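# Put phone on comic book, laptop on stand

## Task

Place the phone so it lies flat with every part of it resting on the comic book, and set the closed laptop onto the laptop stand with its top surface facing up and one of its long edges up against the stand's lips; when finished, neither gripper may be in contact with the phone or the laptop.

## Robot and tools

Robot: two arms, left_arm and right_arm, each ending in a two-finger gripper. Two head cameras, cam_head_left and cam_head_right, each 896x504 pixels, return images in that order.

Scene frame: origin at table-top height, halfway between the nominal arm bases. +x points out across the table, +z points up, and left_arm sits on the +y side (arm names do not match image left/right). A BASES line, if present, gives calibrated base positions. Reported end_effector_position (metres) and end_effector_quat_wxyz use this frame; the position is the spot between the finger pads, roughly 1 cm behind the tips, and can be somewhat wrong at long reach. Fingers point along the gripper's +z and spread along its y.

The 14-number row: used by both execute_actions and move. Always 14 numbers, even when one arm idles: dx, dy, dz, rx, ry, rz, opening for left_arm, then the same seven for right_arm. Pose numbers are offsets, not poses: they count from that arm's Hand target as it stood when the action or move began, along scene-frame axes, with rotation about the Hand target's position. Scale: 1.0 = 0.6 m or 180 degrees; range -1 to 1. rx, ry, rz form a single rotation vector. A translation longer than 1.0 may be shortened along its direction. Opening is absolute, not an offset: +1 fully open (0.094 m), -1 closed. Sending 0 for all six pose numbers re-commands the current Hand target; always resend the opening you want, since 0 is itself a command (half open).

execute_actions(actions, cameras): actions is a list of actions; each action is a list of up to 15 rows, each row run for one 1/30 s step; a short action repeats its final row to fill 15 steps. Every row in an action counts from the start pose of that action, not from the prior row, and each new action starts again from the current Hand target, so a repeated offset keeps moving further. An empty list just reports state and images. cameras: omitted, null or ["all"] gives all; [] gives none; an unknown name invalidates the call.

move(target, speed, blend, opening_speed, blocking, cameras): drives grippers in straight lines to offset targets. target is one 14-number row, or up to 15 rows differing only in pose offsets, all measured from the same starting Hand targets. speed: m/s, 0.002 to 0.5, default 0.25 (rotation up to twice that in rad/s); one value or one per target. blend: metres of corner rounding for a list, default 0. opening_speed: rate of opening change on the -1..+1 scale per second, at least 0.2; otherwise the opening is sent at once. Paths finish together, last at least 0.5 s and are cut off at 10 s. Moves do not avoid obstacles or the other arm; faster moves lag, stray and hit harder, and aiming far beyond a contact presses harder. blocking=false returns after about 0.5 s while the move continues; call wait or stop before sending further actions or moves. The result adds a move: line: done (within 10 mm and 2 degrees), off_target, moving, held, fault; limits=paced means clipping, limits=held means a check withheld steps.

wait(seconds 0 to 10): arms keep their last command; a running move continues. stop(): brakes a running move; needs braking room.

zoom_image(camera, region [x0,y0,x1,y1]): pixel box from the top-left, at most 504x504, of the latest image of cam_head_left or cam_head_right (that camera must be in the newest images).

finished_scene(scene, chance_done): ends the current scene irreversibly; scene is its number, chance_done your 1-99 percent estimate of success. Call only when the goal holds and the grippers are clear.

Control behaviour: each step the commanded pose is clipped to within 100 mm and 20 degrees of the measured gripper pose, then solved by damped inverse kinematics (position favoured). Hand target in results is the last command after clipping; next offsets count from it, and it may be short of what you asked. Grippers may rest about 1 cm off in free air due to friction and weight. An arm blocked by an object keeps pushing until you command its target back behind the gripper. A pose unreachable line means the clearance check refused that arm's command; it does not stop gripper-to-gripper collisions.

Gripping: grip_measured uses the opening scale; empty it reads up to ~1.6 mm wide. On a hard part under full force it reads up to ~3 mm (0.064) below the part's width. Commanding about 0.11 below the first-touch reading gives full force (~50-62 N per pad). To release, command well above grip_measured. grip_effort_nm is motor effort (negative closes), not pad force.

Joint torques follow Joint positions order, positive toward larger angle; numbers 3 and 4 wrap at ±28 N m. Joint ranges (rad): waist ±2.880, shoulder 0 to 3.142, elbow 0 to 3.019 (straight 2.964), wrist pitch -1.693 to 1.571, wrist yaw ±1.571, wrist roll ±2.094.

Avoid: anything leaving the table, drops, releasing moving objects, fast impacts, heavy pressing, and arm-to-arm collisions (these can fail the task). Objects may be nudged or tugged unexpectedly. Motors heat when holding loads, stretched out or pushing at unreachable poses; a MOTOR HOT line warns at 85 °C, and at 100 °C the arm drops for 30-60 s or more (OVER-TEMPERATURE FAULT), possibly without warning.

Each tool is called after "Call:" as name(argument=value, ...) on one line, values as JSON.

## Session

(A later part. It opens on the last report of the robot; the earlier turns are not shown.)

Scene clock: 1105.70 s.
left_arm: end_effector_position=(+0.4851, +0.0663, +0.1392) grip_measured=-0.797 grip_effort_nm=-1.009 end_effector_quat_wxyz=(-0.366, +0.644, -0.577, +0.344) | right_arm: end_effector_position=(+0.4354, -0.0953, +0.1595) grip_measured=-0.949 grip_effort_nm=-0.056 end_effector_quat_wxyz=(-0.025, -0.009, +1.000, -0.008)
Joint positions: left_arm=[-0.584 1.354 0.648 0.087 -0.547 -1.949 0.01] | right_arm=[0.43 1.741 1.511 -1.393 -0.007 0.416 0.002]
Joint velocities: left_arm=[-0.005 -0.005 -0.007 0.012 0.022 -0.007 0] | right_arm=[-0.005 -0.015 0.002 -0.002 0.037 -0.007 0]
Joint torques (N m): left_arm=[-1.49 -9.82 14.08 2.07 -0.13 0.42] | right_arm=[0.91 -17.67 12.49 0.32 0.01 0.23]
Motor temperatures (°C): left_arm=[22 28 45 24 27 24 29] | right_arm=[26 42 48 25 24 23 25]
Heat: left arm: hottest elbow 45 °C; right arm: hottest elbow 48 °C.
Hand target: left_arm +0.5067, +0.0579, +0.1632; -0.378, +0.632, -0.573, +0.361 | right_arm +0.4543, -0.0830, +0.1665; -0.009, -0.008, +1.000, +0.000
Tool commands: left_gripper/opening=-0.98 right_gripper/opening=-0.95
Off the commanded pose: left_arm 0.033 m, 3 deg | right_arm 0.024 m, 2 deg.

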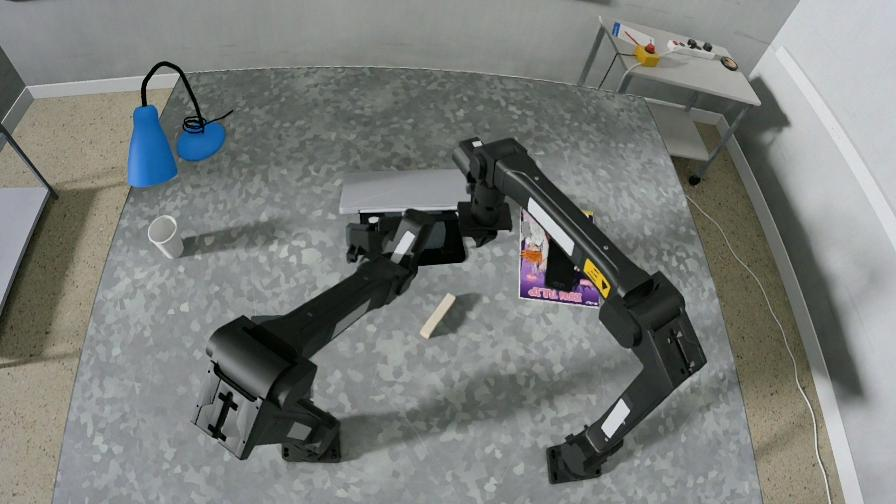

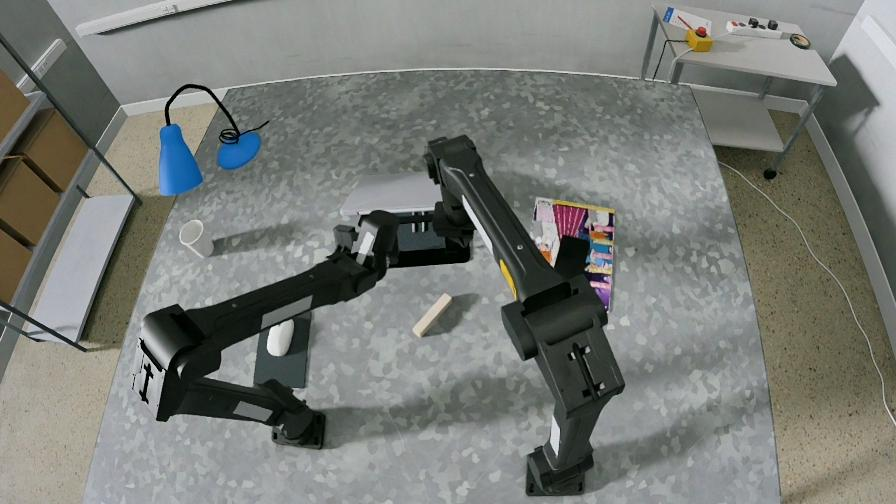

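Call:
move(target=[0,0,0,0,0,0,-0.98,0.055,0.012,-0.002,0,0,0,-0.95], speed=0.06)

Call:
zoom_image(camera="cam_head_left", region=[325, 155, 495, 275])

Scene clock: 1113.40 s.
left_arm: end_effector_position=(+0.4851, +0.0663, +0.1392) grip_measured=-0.797 grip_effort_nm=-1.009 end_effector_quat_wxyz=(-0.366, +0.644, -0.577, +0.344) | right_arm: end_effector_position=(+0.4693, -0.0795, +0.1627) grip_measured=-0.949 grip_effort_nm=-0.061 end_effector_quat_wxyz=(-0.013, -0.009, +1.000, -0.002)
Joint positions: left_arm=[-0.584 1.354 0.648 0.087 -0.547 -1.949 0.01] | right_arm=[0.43 1.819 1.628 -1.406 -0.007 0.416 0.002]
Joint velocities: left_arm=[0.015 -0.005 0.002 0.002 0.081 -0.037 0] | right_arm=[-0.005 -0.015 -0.017 -0.002 -0.051 0.037 -0.001]
Joint torques (N m): left_arm=[-0.15 -10.64 14.04 2.04 -0.2 0.44] | right_arm=[-0.03 -18.96 12.88 -0.06 0.03 0.1]
Motor temperatures (°C): left_arm=[22 28 45 24 27 24 29] | right_arm=[26 42 49 25 24 23 25]
Heat: left arm: hottest elbow 45 °C; right arm: hottest elbow 49 °C.
Hand target: left_arm +0.5067, +0.0579, +0.1632; -0.378, +0.632, -0.573, +0.361 | right_arm +0.4875, -0.0762, +0.1652; -0.008, -0.008, +1.000, +0.000
Off the commanded pose: left_arm 0.033 m, 3 deg | right_arm 0.019 m, 1 deg.
move: off_target (left_arm, right_arm)

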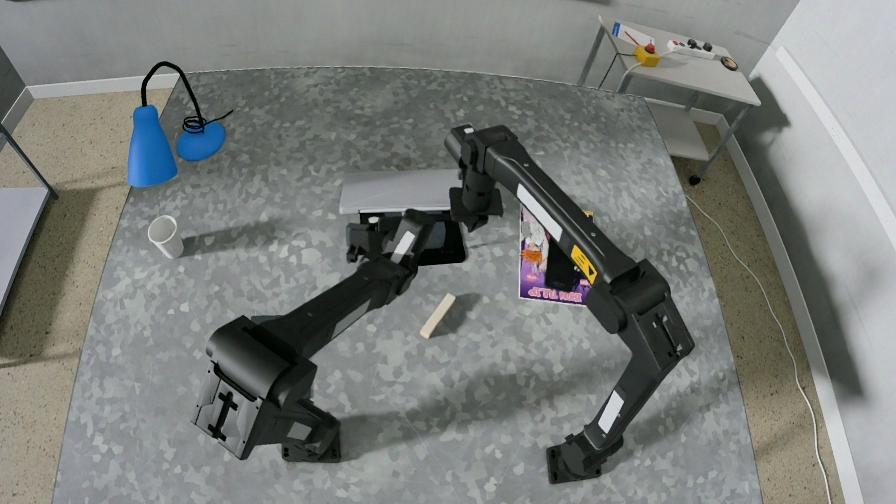

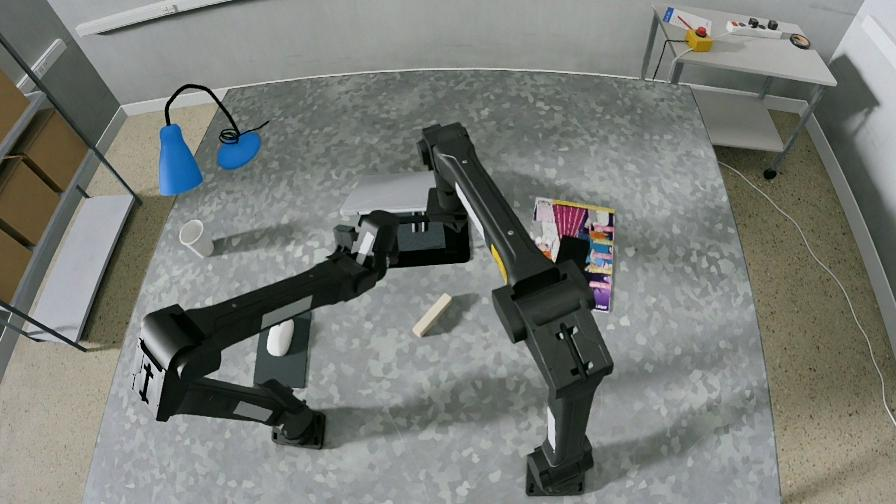

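Scaled by 2.965.

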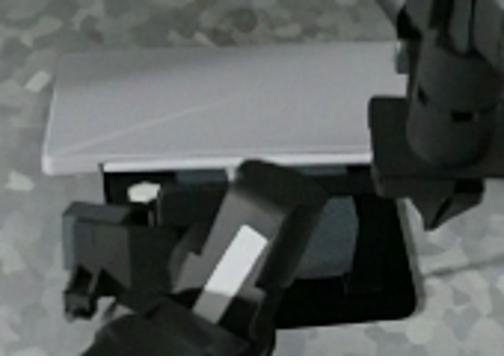

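Call:
move(target=[0,0,0,0,0,0,-0.98,-0.01,-0.03,-0.02,0,0,0,-0.95], speed=0.06, cameras=[])

Scene clock: 1116.57 s.
left_arm: end_effector_position=(+0.4851, +0.0663, +0.1392) grip_measured=-0.797 grip_effort_nm=-1.009 end_effector_quat_wxyz=(-0.366, +0.644, -0.577, +0.344) | right_arm: end_effector_position=(+0.4790, -0.0893, +0.1626) grip_measured=-0.949 grip_effort_nm=-0.061 end_effector_quat_wxyz=(-0.004, -0.009, +1.000, +0.002)
Joint positions: left_arm=[-0.584 1.354 0.648 0.087 -0.547 -1.949 0.01] | right_arm=[0.406 1.819 1.628 -1.386 -0.007 0.393 0.002]
Joint velocities: left_arm=[-0.024 0.005 0.002 -0.007 -0.007 -0.022 0] | right_arm=[-0.015 -0.015 0.007 -0.012 -0.051 0.007 0.001]
Joint torques (N m): left_arm=[-1.38 -10.23 14.12 2.18 -0.18 0.42] | right_arm=[-0.09 -20.66 7.88 0.51 0.04 0.05]
Motor temperatures (°C): left_arm=[22 28 46 24 27 24 29] | right_arm=[26 42 49 25 24 23 25]
Heat: left arm: hottest elbow 46 °C; right arm: hottest elbow 49 °C.
Hand target: left_arm +0.5067, +0.0579, +0.1632; -0.378, +0.632, -0.573, +0.361 | right_arm +0.4813, -0.0943, +0.1535; -0.008, -0.009, +1.000, +0.000
Off the commanded pose: left_arm 0.033 m, 3 deg | right_arm 0.011 m, 1 deg.
move: off_target (left_arm, right_arm)
No camera images: "cameras" was empty.

Call:
move(target=[0,0,0,0,0,0,-0.98,-0.005,0.003,-0.017,0,0,0,-0.95], speed=0.05)

Call:
zoom_image(camera="cam_head_left", region=[325, 155, 495, 275])

Call:
zoom_image(camera="cam_head_right", region=[325, 155, 495, 275])

Scene clock: 1119.73 s.
left_arm: end_effector_position=(+0.4851, +0.0663, +0.1392) grip_measured=-0.797 grip_effort_nm=-1.009 end_effector_quat_wxyz=(-0.366, +0.644, -0.577, +0.344) | right_arm: end_effector_position=(+0.4788, -0.0893, +0.1547) grip_measured=-0.949 grip_effort_nm=-0.051 end_effector_quat_wxyz=(-0.002, -0.010, +1.000, +0.003)
Joint positions: left_arm=[-0.584 1.354 0.648 0.087 -0.547 -1.949 0.01] | right_arm=[0.406 1.819 1.607 -1.359 -0.007 0.392 0.002]
Joint velocities: left_arm=[-0.005 -0.005 -0.002 0.002 0.037 0.037 -0.001] | right_arm=[0.015 -0.005 -0.007 -0.012 -0.007 -0.022 0]
Joint torques (N m): left_arm=[-0.44 -9.99 14.02 2.03 -0.18 0.47] | right_arm=[0.21 -20.66 7.47 0.58 0.03 0.13]
Motor temperatures (°C): left_arm=[22 28 46 24 27 24 29] | right_arm=[26 42 49 25 24 23 25]
Heat: left arm: hottest elbow 46 °C; right arm: hottest elbow 49 °C.
Hand target: left_arm +0.5067, +0.0579, +0.1632; -0.378, +0.632, -0.573, +0.361 | right_arm +0.4782, -0.0927, +0.1433; -0.008, -0.009, +1.000, +0.000
Off the commanded pose: left_arm 0.033 m, 3 deg | right_arm 0.012 m, 1 deg.
move: off_target (left_arm, right_arm)

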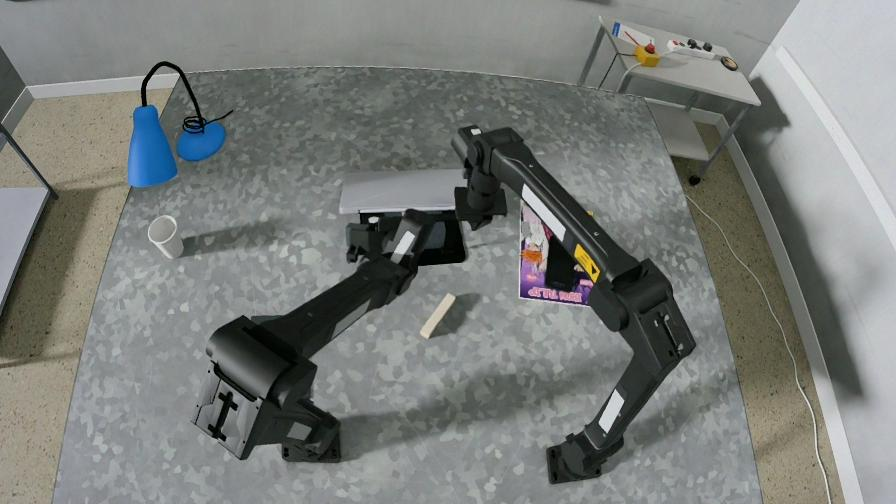

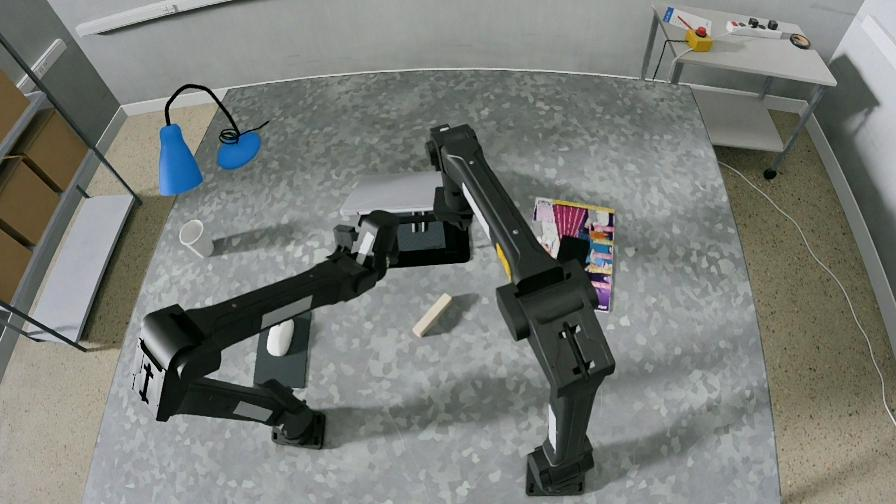

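Scaled by 2.965.

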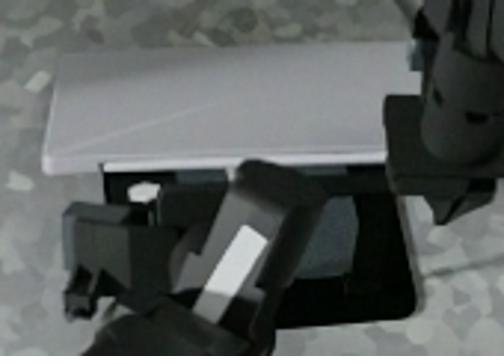

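Scaled by 2.965.

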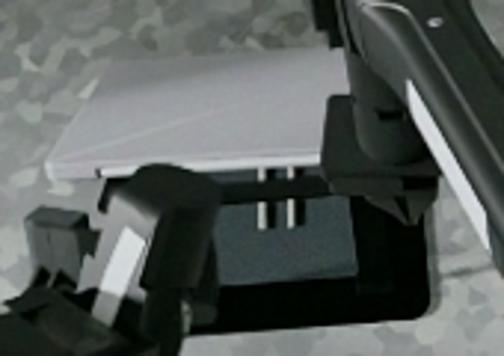

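Call:
move(target=[0,0,0,0,0,0,-0.98,0.02,0.025,0.012,0,0,0,-0.95], speed=0.05, cameras=["cam_head_left"])

Call:
zoom_image(camera="cam_head_left", region=[325, 155, 495, 275])

Scene clock: 1124.03 s.
left_arm: end_effector_position=(+0.4851, +0.0663, +0.1392) grip_measured=-0.797 grip_effort_nm=-1.009 end_effector_quat_wxyz=(-0.366, +0.644, -0.577, +0.344) | right_arm: end_effector_position=(+0.4761, -0.0903, +0.1481) grip_measured=-0.949 grip_effort_nm=-0.061 end_effector_quat_wxyz=(-0.013, -0.007, +1.000, -0.002)
Joint positions: left_arm=[-0.584 1.354 0.648 0.087 -0.547 -1.949 0.01] | right_arm=[0.407 1.831 1.607 -1.372 -0.007 0.397 0.002]
Joint velocities: left_arm=[0.015 -0.005 -0.012 -0.007 -0.051 -0.022 0] | right_arm=[-0.005 0.015 -0.007 -0.002 0.037 0.022 -0.001]
Joint torques (N m): left_arm=[-0.73 -9.82 14.08 2.13 -0.17 0.42] | right_arm=[1.32 -18.2 12.72 -0.23 0.02 0.23]
Motor temperatures (°C): left_arm=[22 28 46 24 27 24 29] | right_arm=[26 41 49 25 24 23 25]
Heat: left arm: hottest elbow 46 °C; right arm: hottest elbow 49 °C.
Hand target: left_arm +0.5067, +0.0579, +0.1632; -0.378, +0.632, -0.573, +0.361 | right_arm +0.4904, -0.0777, +0.1502; -0.008, -0.009, +1.000, +0.000
Off the commanded pose: left_arm 0.033 m, 3 deg | right_arm 0.019 m, 1 deg.
move: off_target (left_arm, right_arm)
Images, in order (width x height): cam_head_left 896x504.

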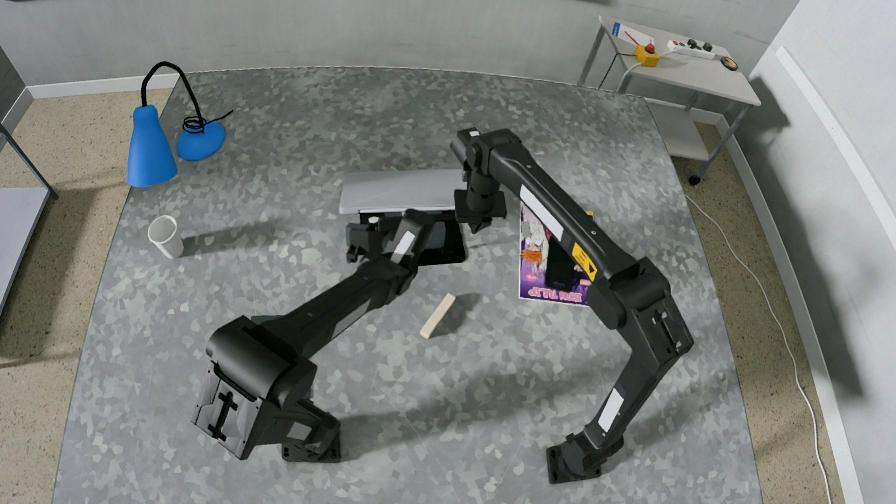

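Scaled by 2.965.

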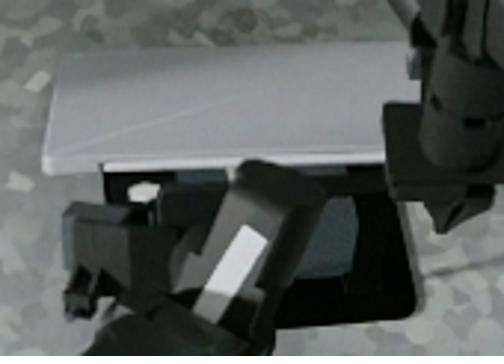

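Call:
move(target=[0,0,0,0,0,0,-0.98,-0.005,0.017,0.03,0,0,0,-0.95], speed=0.05, cameras=["cam_head_left"])

Call:
zoom_image(camera="cam_head_left", region=[325, 155, 495, 275])

Scene clock: 1128.33 s.
left_arm: end_effector_position=(+0.4851, +0.0663, +0.1392) grip_measured=-0.797 grip_effort_nm=-1.004 end_effector_quat_wxyz=(-0.366, +0.644, -0.577, +0.344) | right_arm: end_effector_position=(+0.4741, -0.0801, +0.1638) grip_measured=-0.949 grip_effort_nm=-0.061 end_effector_quat_wxyz=(-0.015, -0.007, +1.000, -0.003)
Joint positions: left_arm=[-0.584 1.354 0.648 0.087 -0.547 -1.949 0.01] | right_arm=[0.425 1.831 1.649 -1.418 -0.007 0.416 0.002]
Joint velocities: left_arm=[-0.005 -0.015 -0.007 0.002 0.037 0.022 0] | right_arm=[-0.015 -0.005 -0.012 -0.022 0.037 0.022 0]
Joint torques (N m): left_arm=[0.21 -10.34 13.87 2.21 -0.21 0.46] | right_arm=[1.26 -19.08 12.79 -0.28 0 0.22]
Motor temperatures (°C): left_arm=[22 28 46 24 27 24 29] | right_arm=[26 41 49 25 24 23 25]
Heat: left arm: hottest elbow 46 °C; right arm: hottest elbow 49 °C.
Hand target: left_arm +0.5067, +0.0579, +0.1632; -0.378, +0.632, -0.573, +0.361 | right_arm +0.4875, -0.0672, +0.1679; -0.009, -0.008, +1.000, +0.000
Off the commanded pose: left_arm 0.033 m, 3 deg | right_arm 0.019 m, 1 deg.
move: off_target (left_arm, right_arm)
Images, in order (width x height): cam_head_left 896x504.

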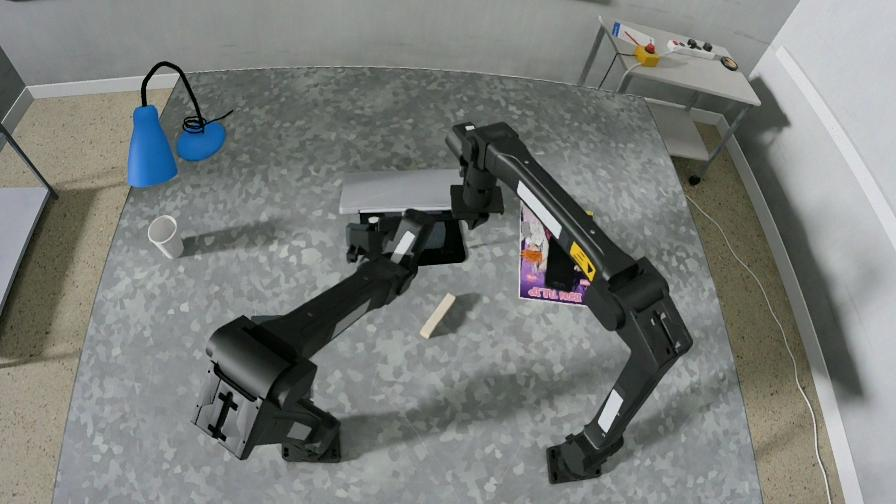

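Scaled by 2.965.

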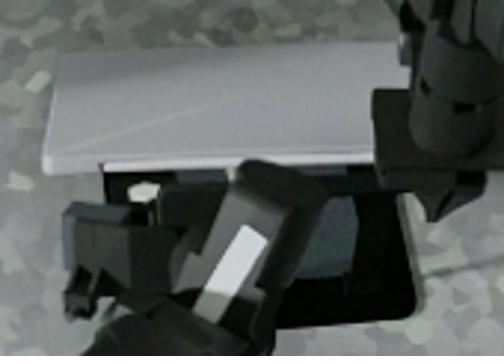

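Call:
move(target=[0,0,0,0,0,0,-0.98,0.0,-0.012,-0.038,0,0,0,-0.95], speed=0.05, cameras=["cam_head_left"])

Call:
zoom_image(camera="cam_head_left", region=[325, 155, 495, 275])

Scene clock: 1132.53 s.
left_arm: end_effector_position=(+0.4851, +0.0663, +0.1392) grip_measured=-0.797 grip_effort_nm=-1.004 end_effector_quat_wxyz=(-0.366, +0.644, -0.577, +0.344) | right_arm: end_effector_position=(+0.4820, -0.0765, +0.1637) grip_measured=-0.949 grip_effort_nm=-0.056 end_effector_quat_wxyz=(+0.001, -0.007, +1.000, +0.004)
Joint positions: left_arm=[-0.584 1.354 0.648 0.087 -0.547 -1.949 0.01] | right_arm=[0.425 1.831 1.649 -1.382 -0.007 0.416 0.002]
Joint velocities: left_arm=[-0.005 0.005 -0.007 0.007 0.007 0.007 0.001] | right_arm=[-0.005 0.005 0.002 0.002 0.022 -0.022 -0.001]
Joint torques (N m): left_arm=[-0.73 -9.99 14 2.02 -0.16 0.39] | right_arm=[0.38 -18.73 8.88 0.55 0.02 0.11]
Motor temperatures (°C): left_arm=[22 28 46 24 27 24 29] | right_arm=[26 41 50 25 24 23 25]
Heat: left arm: hottest elbow 46 °C; right arm: hottest elbow 50 °C.
Hand target: left_arm +0.5067, +0.0579, +0.1632; -0.378, +0.632, -0.573, +0.361 | right_arm +0.4873, -0.0749, +0.1452; -0.009, -0.009, +1.000, +0.000
Off the commanded pose: left_arm 0.033 m, 3 deg | right_arm 0.020 m, 1 deg.
move: off_target (left_arm, right_arm)
Images, in order (width x height): cam_head_left 896x504.

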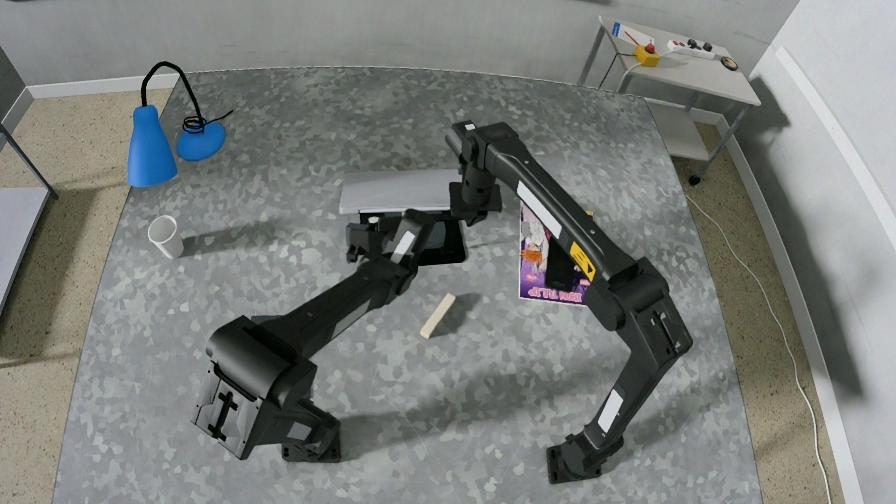

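Scaled by 2.965.

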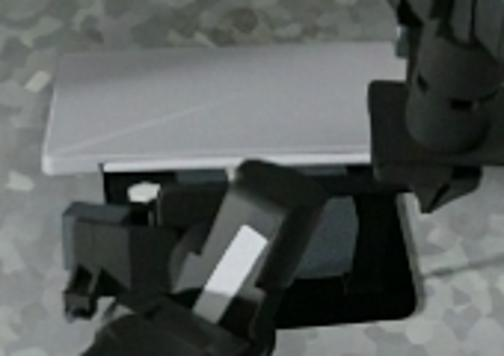

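Call:
move(target=[0,0,0,0,0,0,-0.98,-0.005,-0.03,-0.017,0,0,0,-0.95], speed=0.05, cameras=["cam_head_left"])

Call:
zoom_image(camera="cam_head_left", region=[325, 155, 495, 275])

Scene clock: 1135.30 s.
left_arm: end_effector_position=(+0.4851, +0.0663, +0.1392) grip_measured=-0.797 grip_effort_nm=-1.009 end_effector_quat_wxyz=(-0.366, +0.644, -0.577, +0.344) | right_arm: end_effector_position=(+0.4833, -0.0871, +0.1499) grip_measured=-0.949 grip_effort_nm=-0.061 end_effector_quat_wxyz=(+0.001, -0.009, +1.000, +0.004)
Joint positions: left_arm=[-0.584 1.354 0.648 0.087 -0.547 -1.949 0.01] | right_arm=[0.407 1.831 1.612 -1.347 -0.007 0.393 0.002]
Joint velocities: left_arm=[-0.005 0.015 -0.002 -0.007 0.037 -0.022 0.001] | right_arm=[0.005 -0.005 0.002 -0.002 -0.051 -0.066 -0.001]
Joint torques (N m): left_arm=[-0.85 -10.11 14.13 2.07 -0.2 0.37] | right_arm=[-0.15 -19.6 7.46 0.46 0.03 0.1]
Motor temperatures (°C): left_arm=[22 28 46 24 27 24 29] | right_arm=[26 41 50 25 24 23 25]
Heat: left arm: hottest elbow 46 °C; right arm: hottest elbow 50 °C.
Hand target: left_arm +0.5067, +0.0579, +0.1632; -0.378, +0.632, -0.573, +0.361 | right_arm +0.4842, -0.0930, +0.1354; -0.008, -0.008, +1.000, +0.000
Off the commanded pose: left_arm 0.033 m, 3 deg | right_arm 0.016 m, 1 deg.
move: off_target (left_arm, right_arm)
Images, in order (width x height): cam_head_left 896x504.

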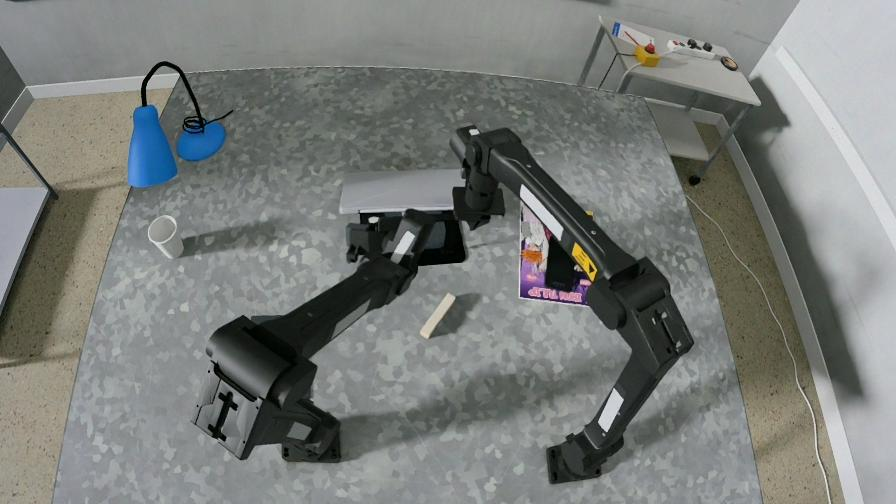

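Scaled by 2.965.

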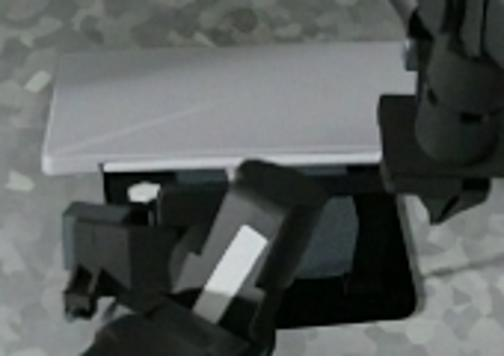

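Call:
move(target=[0,0,0,0,0,0,-0.98,0.05,0.003,0.033,0,0,0,-0.95], speed=0.04, cameras=["cam_head_left"])

Call:
zoom_image(camera="cam_head_left", region=[325, 155, 495, 275])

Scene clock: 1140.57 s.
left_arm: end_effector_position=(+0.4851, +0.0663, +0.1392) grip_measured=-0.797 grip_effort_nm=-1.004 end_effector_quat_wxyz=(-0.366, +0.644, -0.577, +0.344) | right_arm: end_effector_position=(+0.4953, -0.0916, +0.1550) grip_measured=-0.949 grip_effort_nm=-0.061 end_effector_quat_wxyz=(-0.012, -0.011, +1.000, -0.001)
Joint positions: left_arm=[-0.584 1.354 0.648 0.087 -0.547 -1.949 0.01] | right_arm=[0.391 1.871 1.682 -1.405 -0.007 0.375 0.002]
Joint velocities: left_arm=[-0.015 -0.005 0.002 -0.022 -0.081 0.007 0.001] | right_arm=[0.005 -0.015 -0.007 -0.007 -0.007 -0.022 0]
Joint torques (N m): left_arm=[-0.73 -9.82 13.97 1.98 -0.15 0.46] | right_arm=[-0.32 -18.96 12.78 -0.25 0.05 0.09]
Motor temperatures (°C): left_arm=[22 28 46 24 27 24 29] | right_arm=[26 41 50 25 24 23 25]
Heat: left arm: hottest elbow 46 °C; right arm: hottest elbow 50 °C.
Hand target: left_arm +0.5067, +0.0579, +0.1632; -0.378, +0.632, -0.573, +0.361 | right_arm +0.5144, -0.0913, +0.1549; -0.008, -0.009, +1.000, +0.000
Off the commanded pose: left_arm 0.033 m, 3 deg | right_arm 0.019 m, 0 deg.
move: off_target (left_arm, right_arm)
Images, in order (width x height): cam_head_left 896x504.

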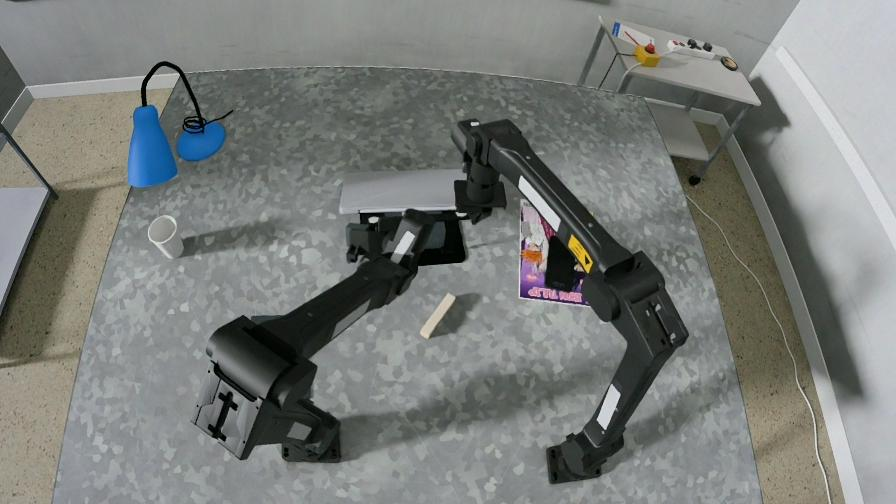

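Scaled by 2.965.

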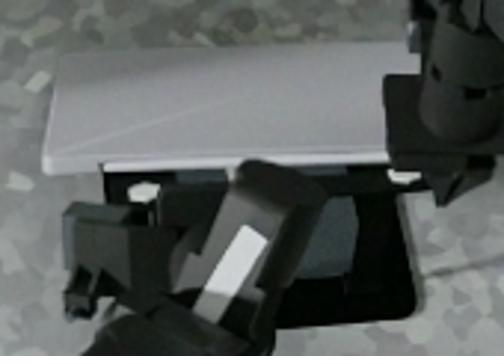

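Call:
move(target=[0,0,0,0,0,0,-0.98,0.05,0.012,0.005,0,0,0,-0.95], speed=0.04, cameras=["cam_head_left"])

Call:
zoom_image(camera="cam_head_left", region=[325, 155, 495, 275])

Call:
zoom_image(camera="cam_head_left", region=[415, 155, 515, 235])

Scene clock: 1145.93 s.
left_arm: end_effector_position=(+0.4851, +0.0663, +0.1392) grip_measured=-0.797 grip_effort_nm=-1.009 end_effector_quat_wxyz=(-0.366, +0.644, -0.577, +0.344) | right_arm: end_effector_position=(+0.5259, -0.0835, +0.1594) grip_measured=-0.949 grip_effort_nm=-0.061 end_effector_quat_wxyz=(-0.011, -0.011, +1.000, -0.001)
Joint positions: left_arm=[-0.584 1.354 0.648 0.087 -0.547 -1.949 0.01] | right_arm=[0.384 1.953 1.819 -1.457 -0.007 0.367 0.002]
Joint velocities: left_arm=[-0.015 -0.024 0.002 0.017 0.022 0.037 -0.001] | right_arm=[-0.005 -0.005 0.002 -0.007 0.022 0.051 0]
Joint torques (N m): left_arm=[-0.5 -9.82 14.12 1.84 -0.14 0.42] | right_arm=[-0.32 -20.48 12.96 -0.34 0.05 0.09]
Motor temperatures (°C): left_arm=[22 28 46 24 27 24 29] | right_arm=[26 42 51 25 24 23 25]
Heat: left arm: hottest elbow 46 °C; right arm: hottest elbow 51 °C.
Hand target: left_arm +0.5067, +0.0579, +0.1632; -0.378, +0.632, -0.573, +0.361 | right_arm +0.5445, -0.0842, +0.1577; -0.008, -0.008, +1.000, +0.001
Off the commanded pose: left_arm 0.033 m, 3 deg | right_arm 0.019 m, 0 deg.
move: off_target (left_arm, right_arm)
Images, in order (width x height): cam_head_left 896x504.

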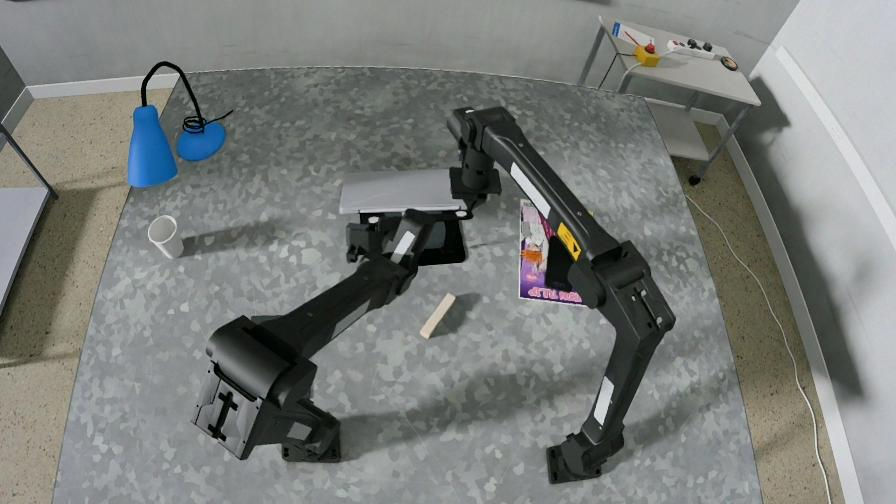

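Scaled by 2.965.

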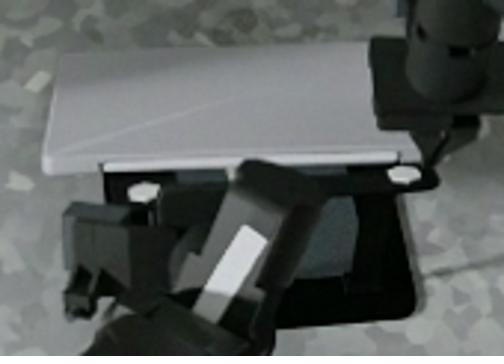

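Scaled by 5.040.

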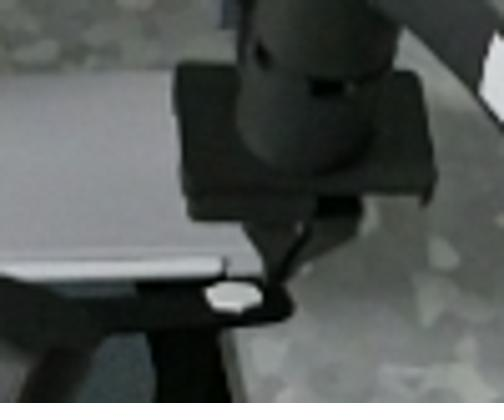

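Call:
move(target=[[0,0,0,0,0,0,-0.98,-0.005,-0.01,0.04,0,0,0,-0.95],[0,0,0,0,0,0,-0.98,-0.13,0.035,0.04,0,0,0,-0.95]], speed=0.1, blend=0.01, cameras=["cam_head_left"])

Call:
zoom_image(camera="cam_head_left", region=[325, 155, 495, 275])

Call:
zoom_image(camera="cam_head_left", region=[415, 155, 515, 235])

Scene clock: 1155.47 s.
left_arm: end_effector_position=(+0.4851, +0.0663, +0.1392) grip_measured=-0.797 grip_effort_nm=-1.004 end_effector_quat_wxyz=(-0.366, +0.644, -0.577, +0.344) | right_arm: end_effector_position=(+0.4710, -0.0642, +0.1785) grip_measured=-0.949 grip_effort_nm=-0.061 end_effector_quat_wxyz=(-0.014, -0.009, +1.000, -0.003)
Joint positions: left_arm=[-0.584 1.354 0.648 0.087 -0.547 -1.949 0.01] | right_arm=[0.453 1.835 1.693 -1.457 -0.007 0.44 0.002]
Joint velocities: left_arm=[0.015 -0.015 -0.002 -0.002 0.022 -0.037 0] | right_arm=[-0.015 -0.005 -0.017 0.017 -0.022 -0.095 0]
Joint torques (N m): left_arm=[-0.79 -10.7 14.22 1.98 -0.17 0.43] | right_arm=[1.03 -23.24 7.47 0.43 0.01 0.28]
Motor temperatures (°C): left_arm=[22 28 46 24 27 24 29] | right_arm=[26 42 52 25 24 23 25]
Heat: left arm: hottest elbow 46 °C; right arm: hottest elbow 52 °C.
Hand target: left_arm +0.5067, +0.0579, +0.1632; -0.378, +0.632, -0.573, +0.361 | right_arm +0.4667, -0.0618, +0.1817; -0.009, -0.008, +1.000, +0.000
Off the commanded pose: left_arm 0.033 m, 3 deg | right_arm 0.006 m, 1 deg.
move: off_target (left_arm)
Images, in order (width x height): cam_head_left 896x504.

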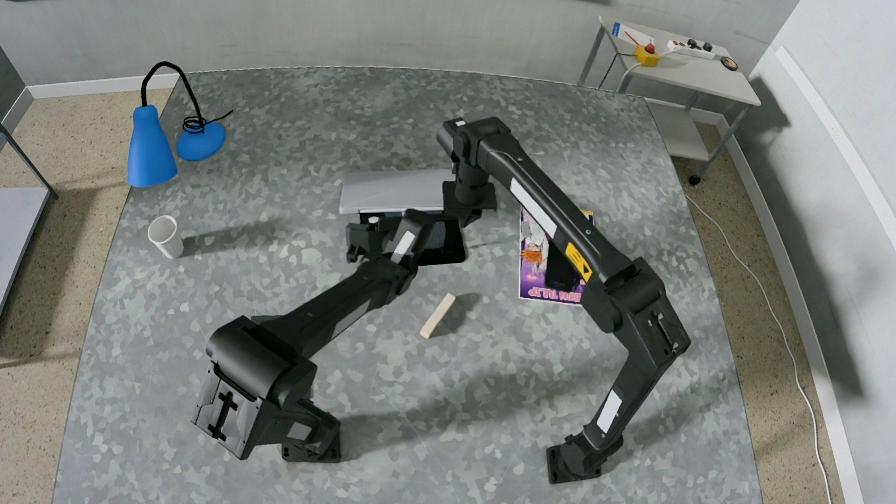

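Scaled by 2.965.

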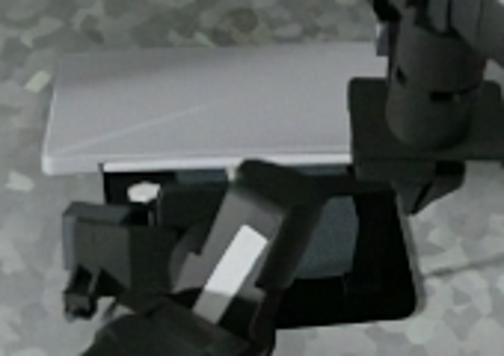

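Scaled by 5.040.

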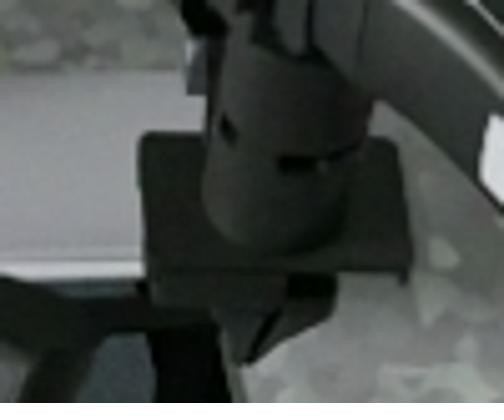

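Call:
move(target=[[0,0,0,0,0,0,-0.98,-0.005,-0.01,-0.042,0,0,0,-0.95],[0,0,0,0,0,0,-0.98,0.055,-0.01,-0.037,0,0,0,-0.95]], speed=0.04, cameras=["cam_head_left"])

Call:
zoom_image(camera="cam_head_left", region=[415, 155, 515, 235])

Scene clock: 1159.47 s.
left_arm: end_effector_position=(+0.4851, +0.0663, +0.1392) grip_measured=-0.797 grip_effort_nm=-1.009 end_effector_quat_wxyz=(-0.366, +0.644, -0.577, +0.344) | right_arm: end_effector_position=(+0.4804, -0.0705, +0.1586) grip_measured=-0.949 grip_effort_nm=-0.061 end_effector_quat_wxyz=(-0.013, -0.010, +1.000, -0.002)
Joint positions: left_arm=[-0.584 1.354 0.648 0.087 -0.547 -1.949 0.01] | right_arm=[0.436 1.856 1.671 -1.41 -0.007 0.421 0.002]
Joint velocities: left_arm=[-0.005 -0.005 0.002 -0.002 0.051 -0.007 -0.002] | right_arm=[0.005 -0.015 0.007 0.007 0.037 -0.007 -0.001]
Joint torques (N m): left_arm=[-1.2 -9.93 14.06 2.11 -0.14 0.49] | right_arm=[-0.21 -19.14 12.83 -0.32 0.04 0.09]
Motor temperatures (°C): left_arm=[22 28 46 24 27 24 29] | right_arm=[26 43 52 25 24 23 25]
Heat: left arm: hottest elbow 46 °C; right arm: hottest elbow 52 °C.
Hand target: left_arm +0.5067, +0.0579, +0.1632; -0.378, +0.632, -0.573, +0.361 | right_arm +0.4995, -0.0686, +0.1594; -0.009, -0.008, +1.000, +0.000
Off the commanded pose: left_arm 0.033 m, 3 deg | right_arm 0.019 m, 1 deg.
move: off_target (left_arm, right_arm)
Images, in order (width x height): cam_head_left 896x504.

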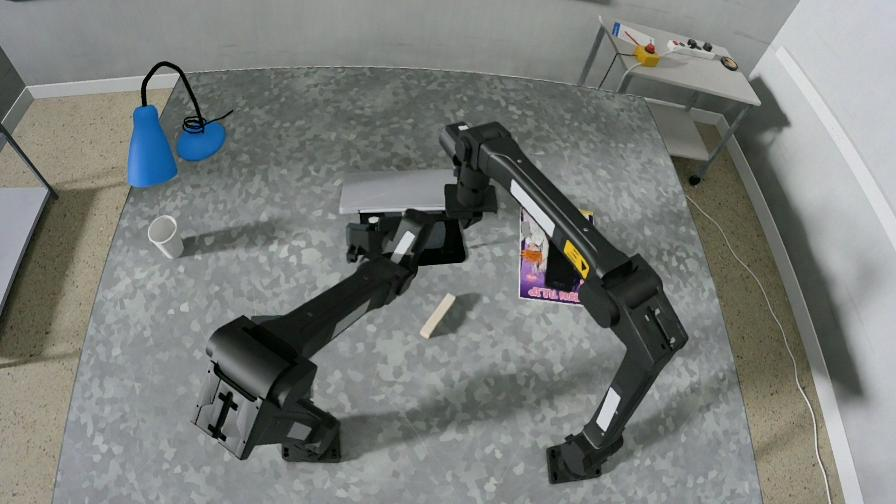

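Scaled by 5.040.

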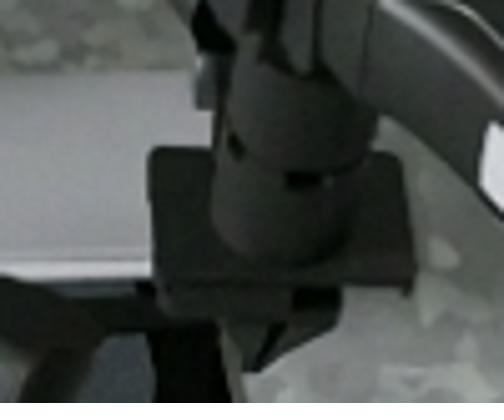

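Call:
move(target=[0,0,0,0,0,0,-0.98,0.06,0.0,0.004,0,0,0,-0.95], speed=0.04, cameras=["cam_head_left"])

Call:
zoom_image(camera="cam_head_left", region=[325, 155, 495, 275])

Call:
zoom_image(camera="cam_head_left", region=[415, 155, 515, 235])

Scene clock: 1163.83 s.
left_arm: end_effector_position=(+0.4851, +0.0663, +0.1392) grip_measured=-0.797 grip_effort_nm=-1.009 end_effector_quat_wxyz=(-0.366, +0.644, -0.577, +0.344) | right_arm: end_effector_position=(+0.5170, -0.0696, +0.1636) grip_measured=-0.949 grip_effort_nm=-0.061 end_effector_quat_wxyz=(-0.011, -0.010, +1.000, -0.001)
Joint positions: left_arm=[-0.584 1.354 0.648 0.087 -0.547 -1.949 0.01] | right_arm=[0.411 1.944 1.816 -1.464 -0.007 0.396 0.002]
Joint velocities: left_arm=[-0.034 -0.005 0.002 0.002 -0.081 -0.007 -0.001] | right_arm=[-0.024 -0.015 0.007 -0.017 -0.051 -0.051 0]
Joint torques (N m): left_arm=[-1.38 -9.76 14.04 2.07 -0.16 0.49] | right_arm=[-0.26 -20.25 12.96 -0.13 0.06 0.11]
Motor temperatures (°C): left_arm=[22 28 46 24 27 24 29] | right_arm=[26 43 53 25 24 23 25]
Heat: left arm: hottest elbow 46 °C; right arm: hottest elbow 53 °C.
Hand target: left_arm +0.5067, +0.0579, +0.1632; -0.378, +0.632, -0.573, +0.361 | right_arm +0.5357, -0.0691, +0.1618; -0.008, -0.009, +1.000, +0.000
Off the commanded pose: left_arm 0.033 m, 3 deg | right_arm 0.019 m, 0 deg.
move: off_target (left_arm, right_arm)
Images, in order (width x height): cam_head_left 896x504.

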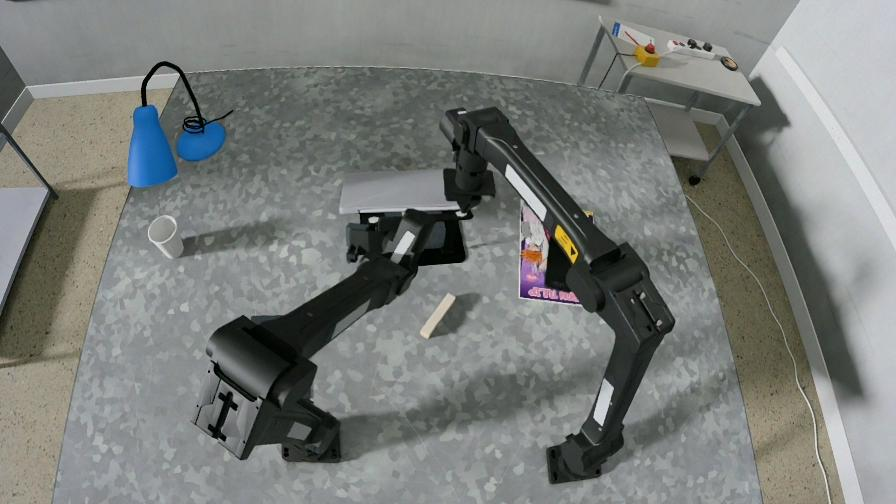

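Scaled by 2.965.

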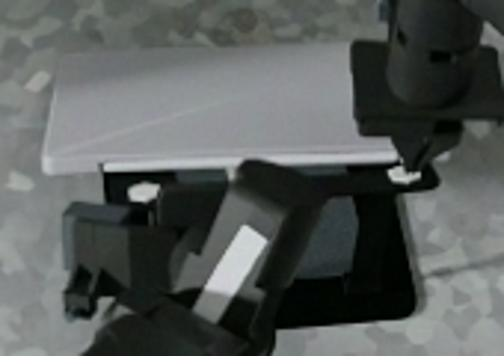

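Scaled by 5.040.

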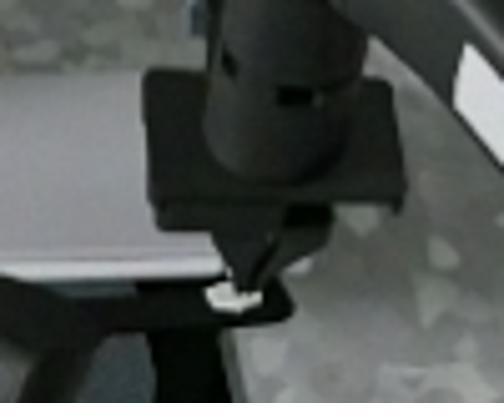

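Call:
move(target=[0,0,0,0,0,0,-0.98,0.025,0.0,-0.014,0,0,0,-0.95], speed=0.04, cameras=["cam_head_left"])

Call:
zoom_image(camera="cam_head_left", region=[325, 155, 495, 275])

Call:
zoom_image(camera="cam_head_left", region=[415, 155, 515, 235])

Scene clock: 1171.63 s.
left_arm: end_effector_position=(+0.4851, +0.0663, +0.1392) grip_measured=-0.797 grip_effort_nm=-1.009 end_effector_quat_wxyz=(-0.366, +0.644, -0.577, +0.344) | right_arm: end_effector_position=(+0.5327, -0.0696, +0.1549) grip_measured=-0.949 grip_effort_nm=-0.061 end_effector_quat_wxyz=(-0.012, -0.010, +1.000, -0.001)
Joint positions: left_arm=[-0.584 1.354 0.648 0.087 -0.547 -1.949 0.01] | right_arm=[0.401 1.989 1.863 -1.467 -0.007 0.386 0.002]
Joint velocities: left_arm=[-0.015 0.005 0.002 0.007 -0.081 0.037 0] | right_arm=[0.005 0.005 0.002 0.002 -0.007 0.022 0]
Joint torques (N m): left_arm=[-1.08 -9.93 14.01 2.03 -0.2 0.47] | right_arm=[-0.32 -21.48 12.97 -0.32 0.06 0.08]
Motor temperatures (°C): left_arm=[22 28 46 24 27 24 29] | right_arm=[26 43 53 25 24 23 25]
Heat: left arm: hottest elbow 46 °C; right arm: hottest elbow 53 °C.
Hand target: left_arm +0.5067, +0.0579, +0.1632; -0.378, +0.632, -0.573, +0.361 | right_arm +0.5506, -0.0695, +0.1532; -0.009, -0.008, +1.000, +0.000
Off the commanded pose: left_arm 0.033 m, 3 deg | right_arm 0.018 m, 0 deg.
move: off_target (left_arm, right_arm)
Images, in order (width x height): cam_head_left 896x504.

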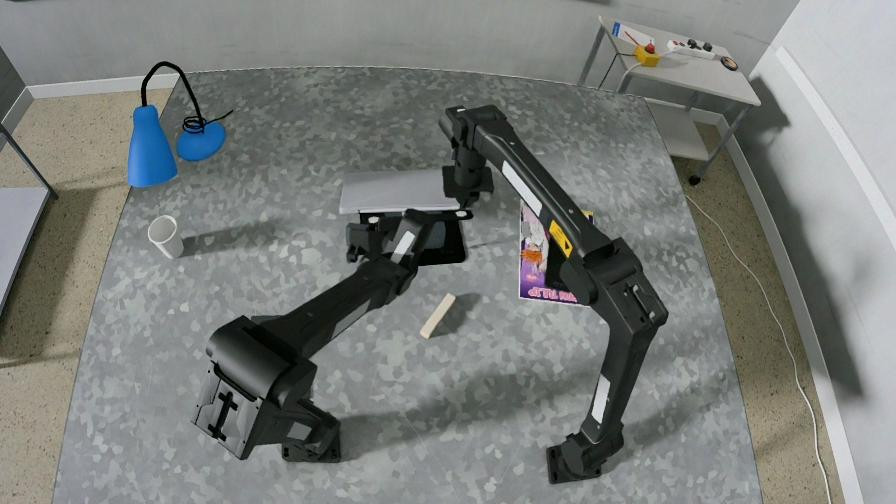

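Scaled by 2.965.

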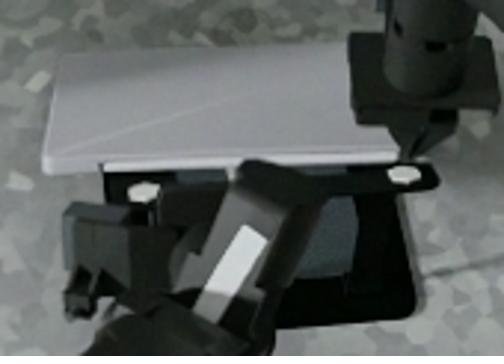

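Scaled by 5.040.

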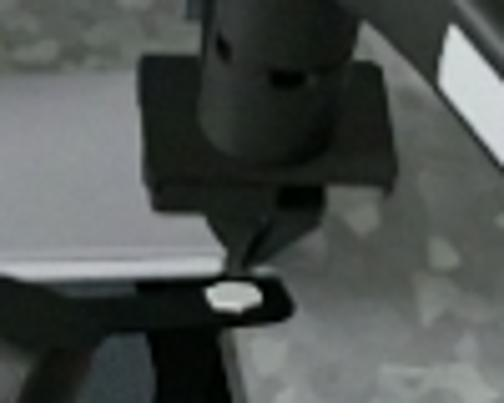

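Call:
move(target=[0,0,0,0,0,0,-0.98,0.03,0.0,0.003,0,0,0,-0.95], speed=0.04, cameras=["cam_head_left"])

Call:
zoom_image(camera="cam_head_left", region=[325, 155, 495, 275])

Call:
zoom_image(camera="cam_head_left", region=[415, 155, 515, 235])

Scene clock: 1175.53 s.
left_arm: end_effector_position=(+0.4851, +0.0663, +0.1392) grip_measured=-0.797 grip_effort_nm=-1.004 end_effector_quat_wxyz=(-0.366, +0.644, -0.577, +0.344) | right_arm: end_effector_position=(+0.5511, -0.0692, +0.1586) grip_measured=-0.949 grip_effort_nm=-0.061 end_effector_quat_wxyz=(-0.011, -0.010, +1.000, +0.000)
Joint positions: left_arm=[-0.584 1.354 0.648 0.087 -0.547 -1.949 0.01] | right_arm=[0.39 2.037 1.948 -1.502 -0.007 0.375 0.002]
Joint velocities: left_arm=[0.005 0.005 0.007 0.007 0.037 0.007 0] | right_arm=[-0.005 0.005 -0.002 0.007 0.051 -0.051 0]
Joint torques (N m): left_arm=[-1.55 -10.46 14 1.94 -0.2 0.51] | right_arm=[-0.21 -21.83 12.93 -0.14 0.06 0.08]
Motor temperatures (°C): left_arm=[22 28 46 24 27 24 29] | right_arm=[26 43 54 25 24 23 25]
Heat: left arm: hottest elbow 46 °C; right arm: hottest elbow 54 °C.
Hand target: left_arm +0.5067, +0.0579, +0.1632; -0.378, +0.632, -0.573, +0.361 | right_arm +0.5686, -0.0696, +0.1549; -0.008, -0.009, +1.000, +0.000
Off the commanded pose: left_arm 0.033 m, 3 deg | right_arm 0.018 m, 0 deg.
move: off_target (left_arm, right_arm)
Images, in order (width x height): cam_head_left 896x504.

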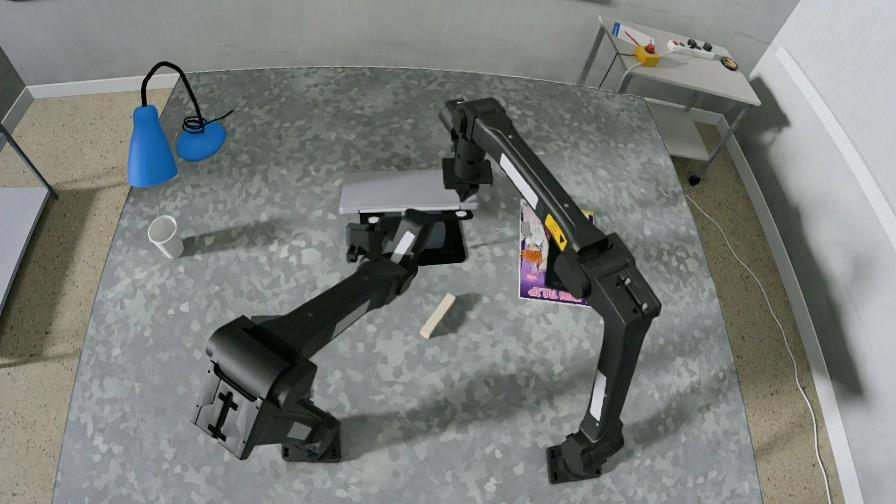

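Scaled by 2.965.

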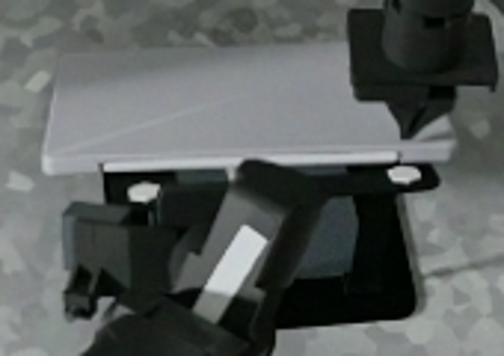

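Scaled by 5.040.

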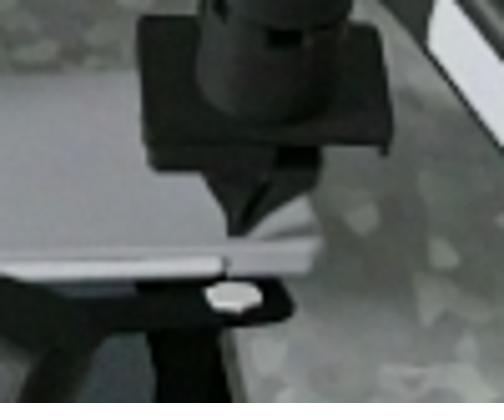

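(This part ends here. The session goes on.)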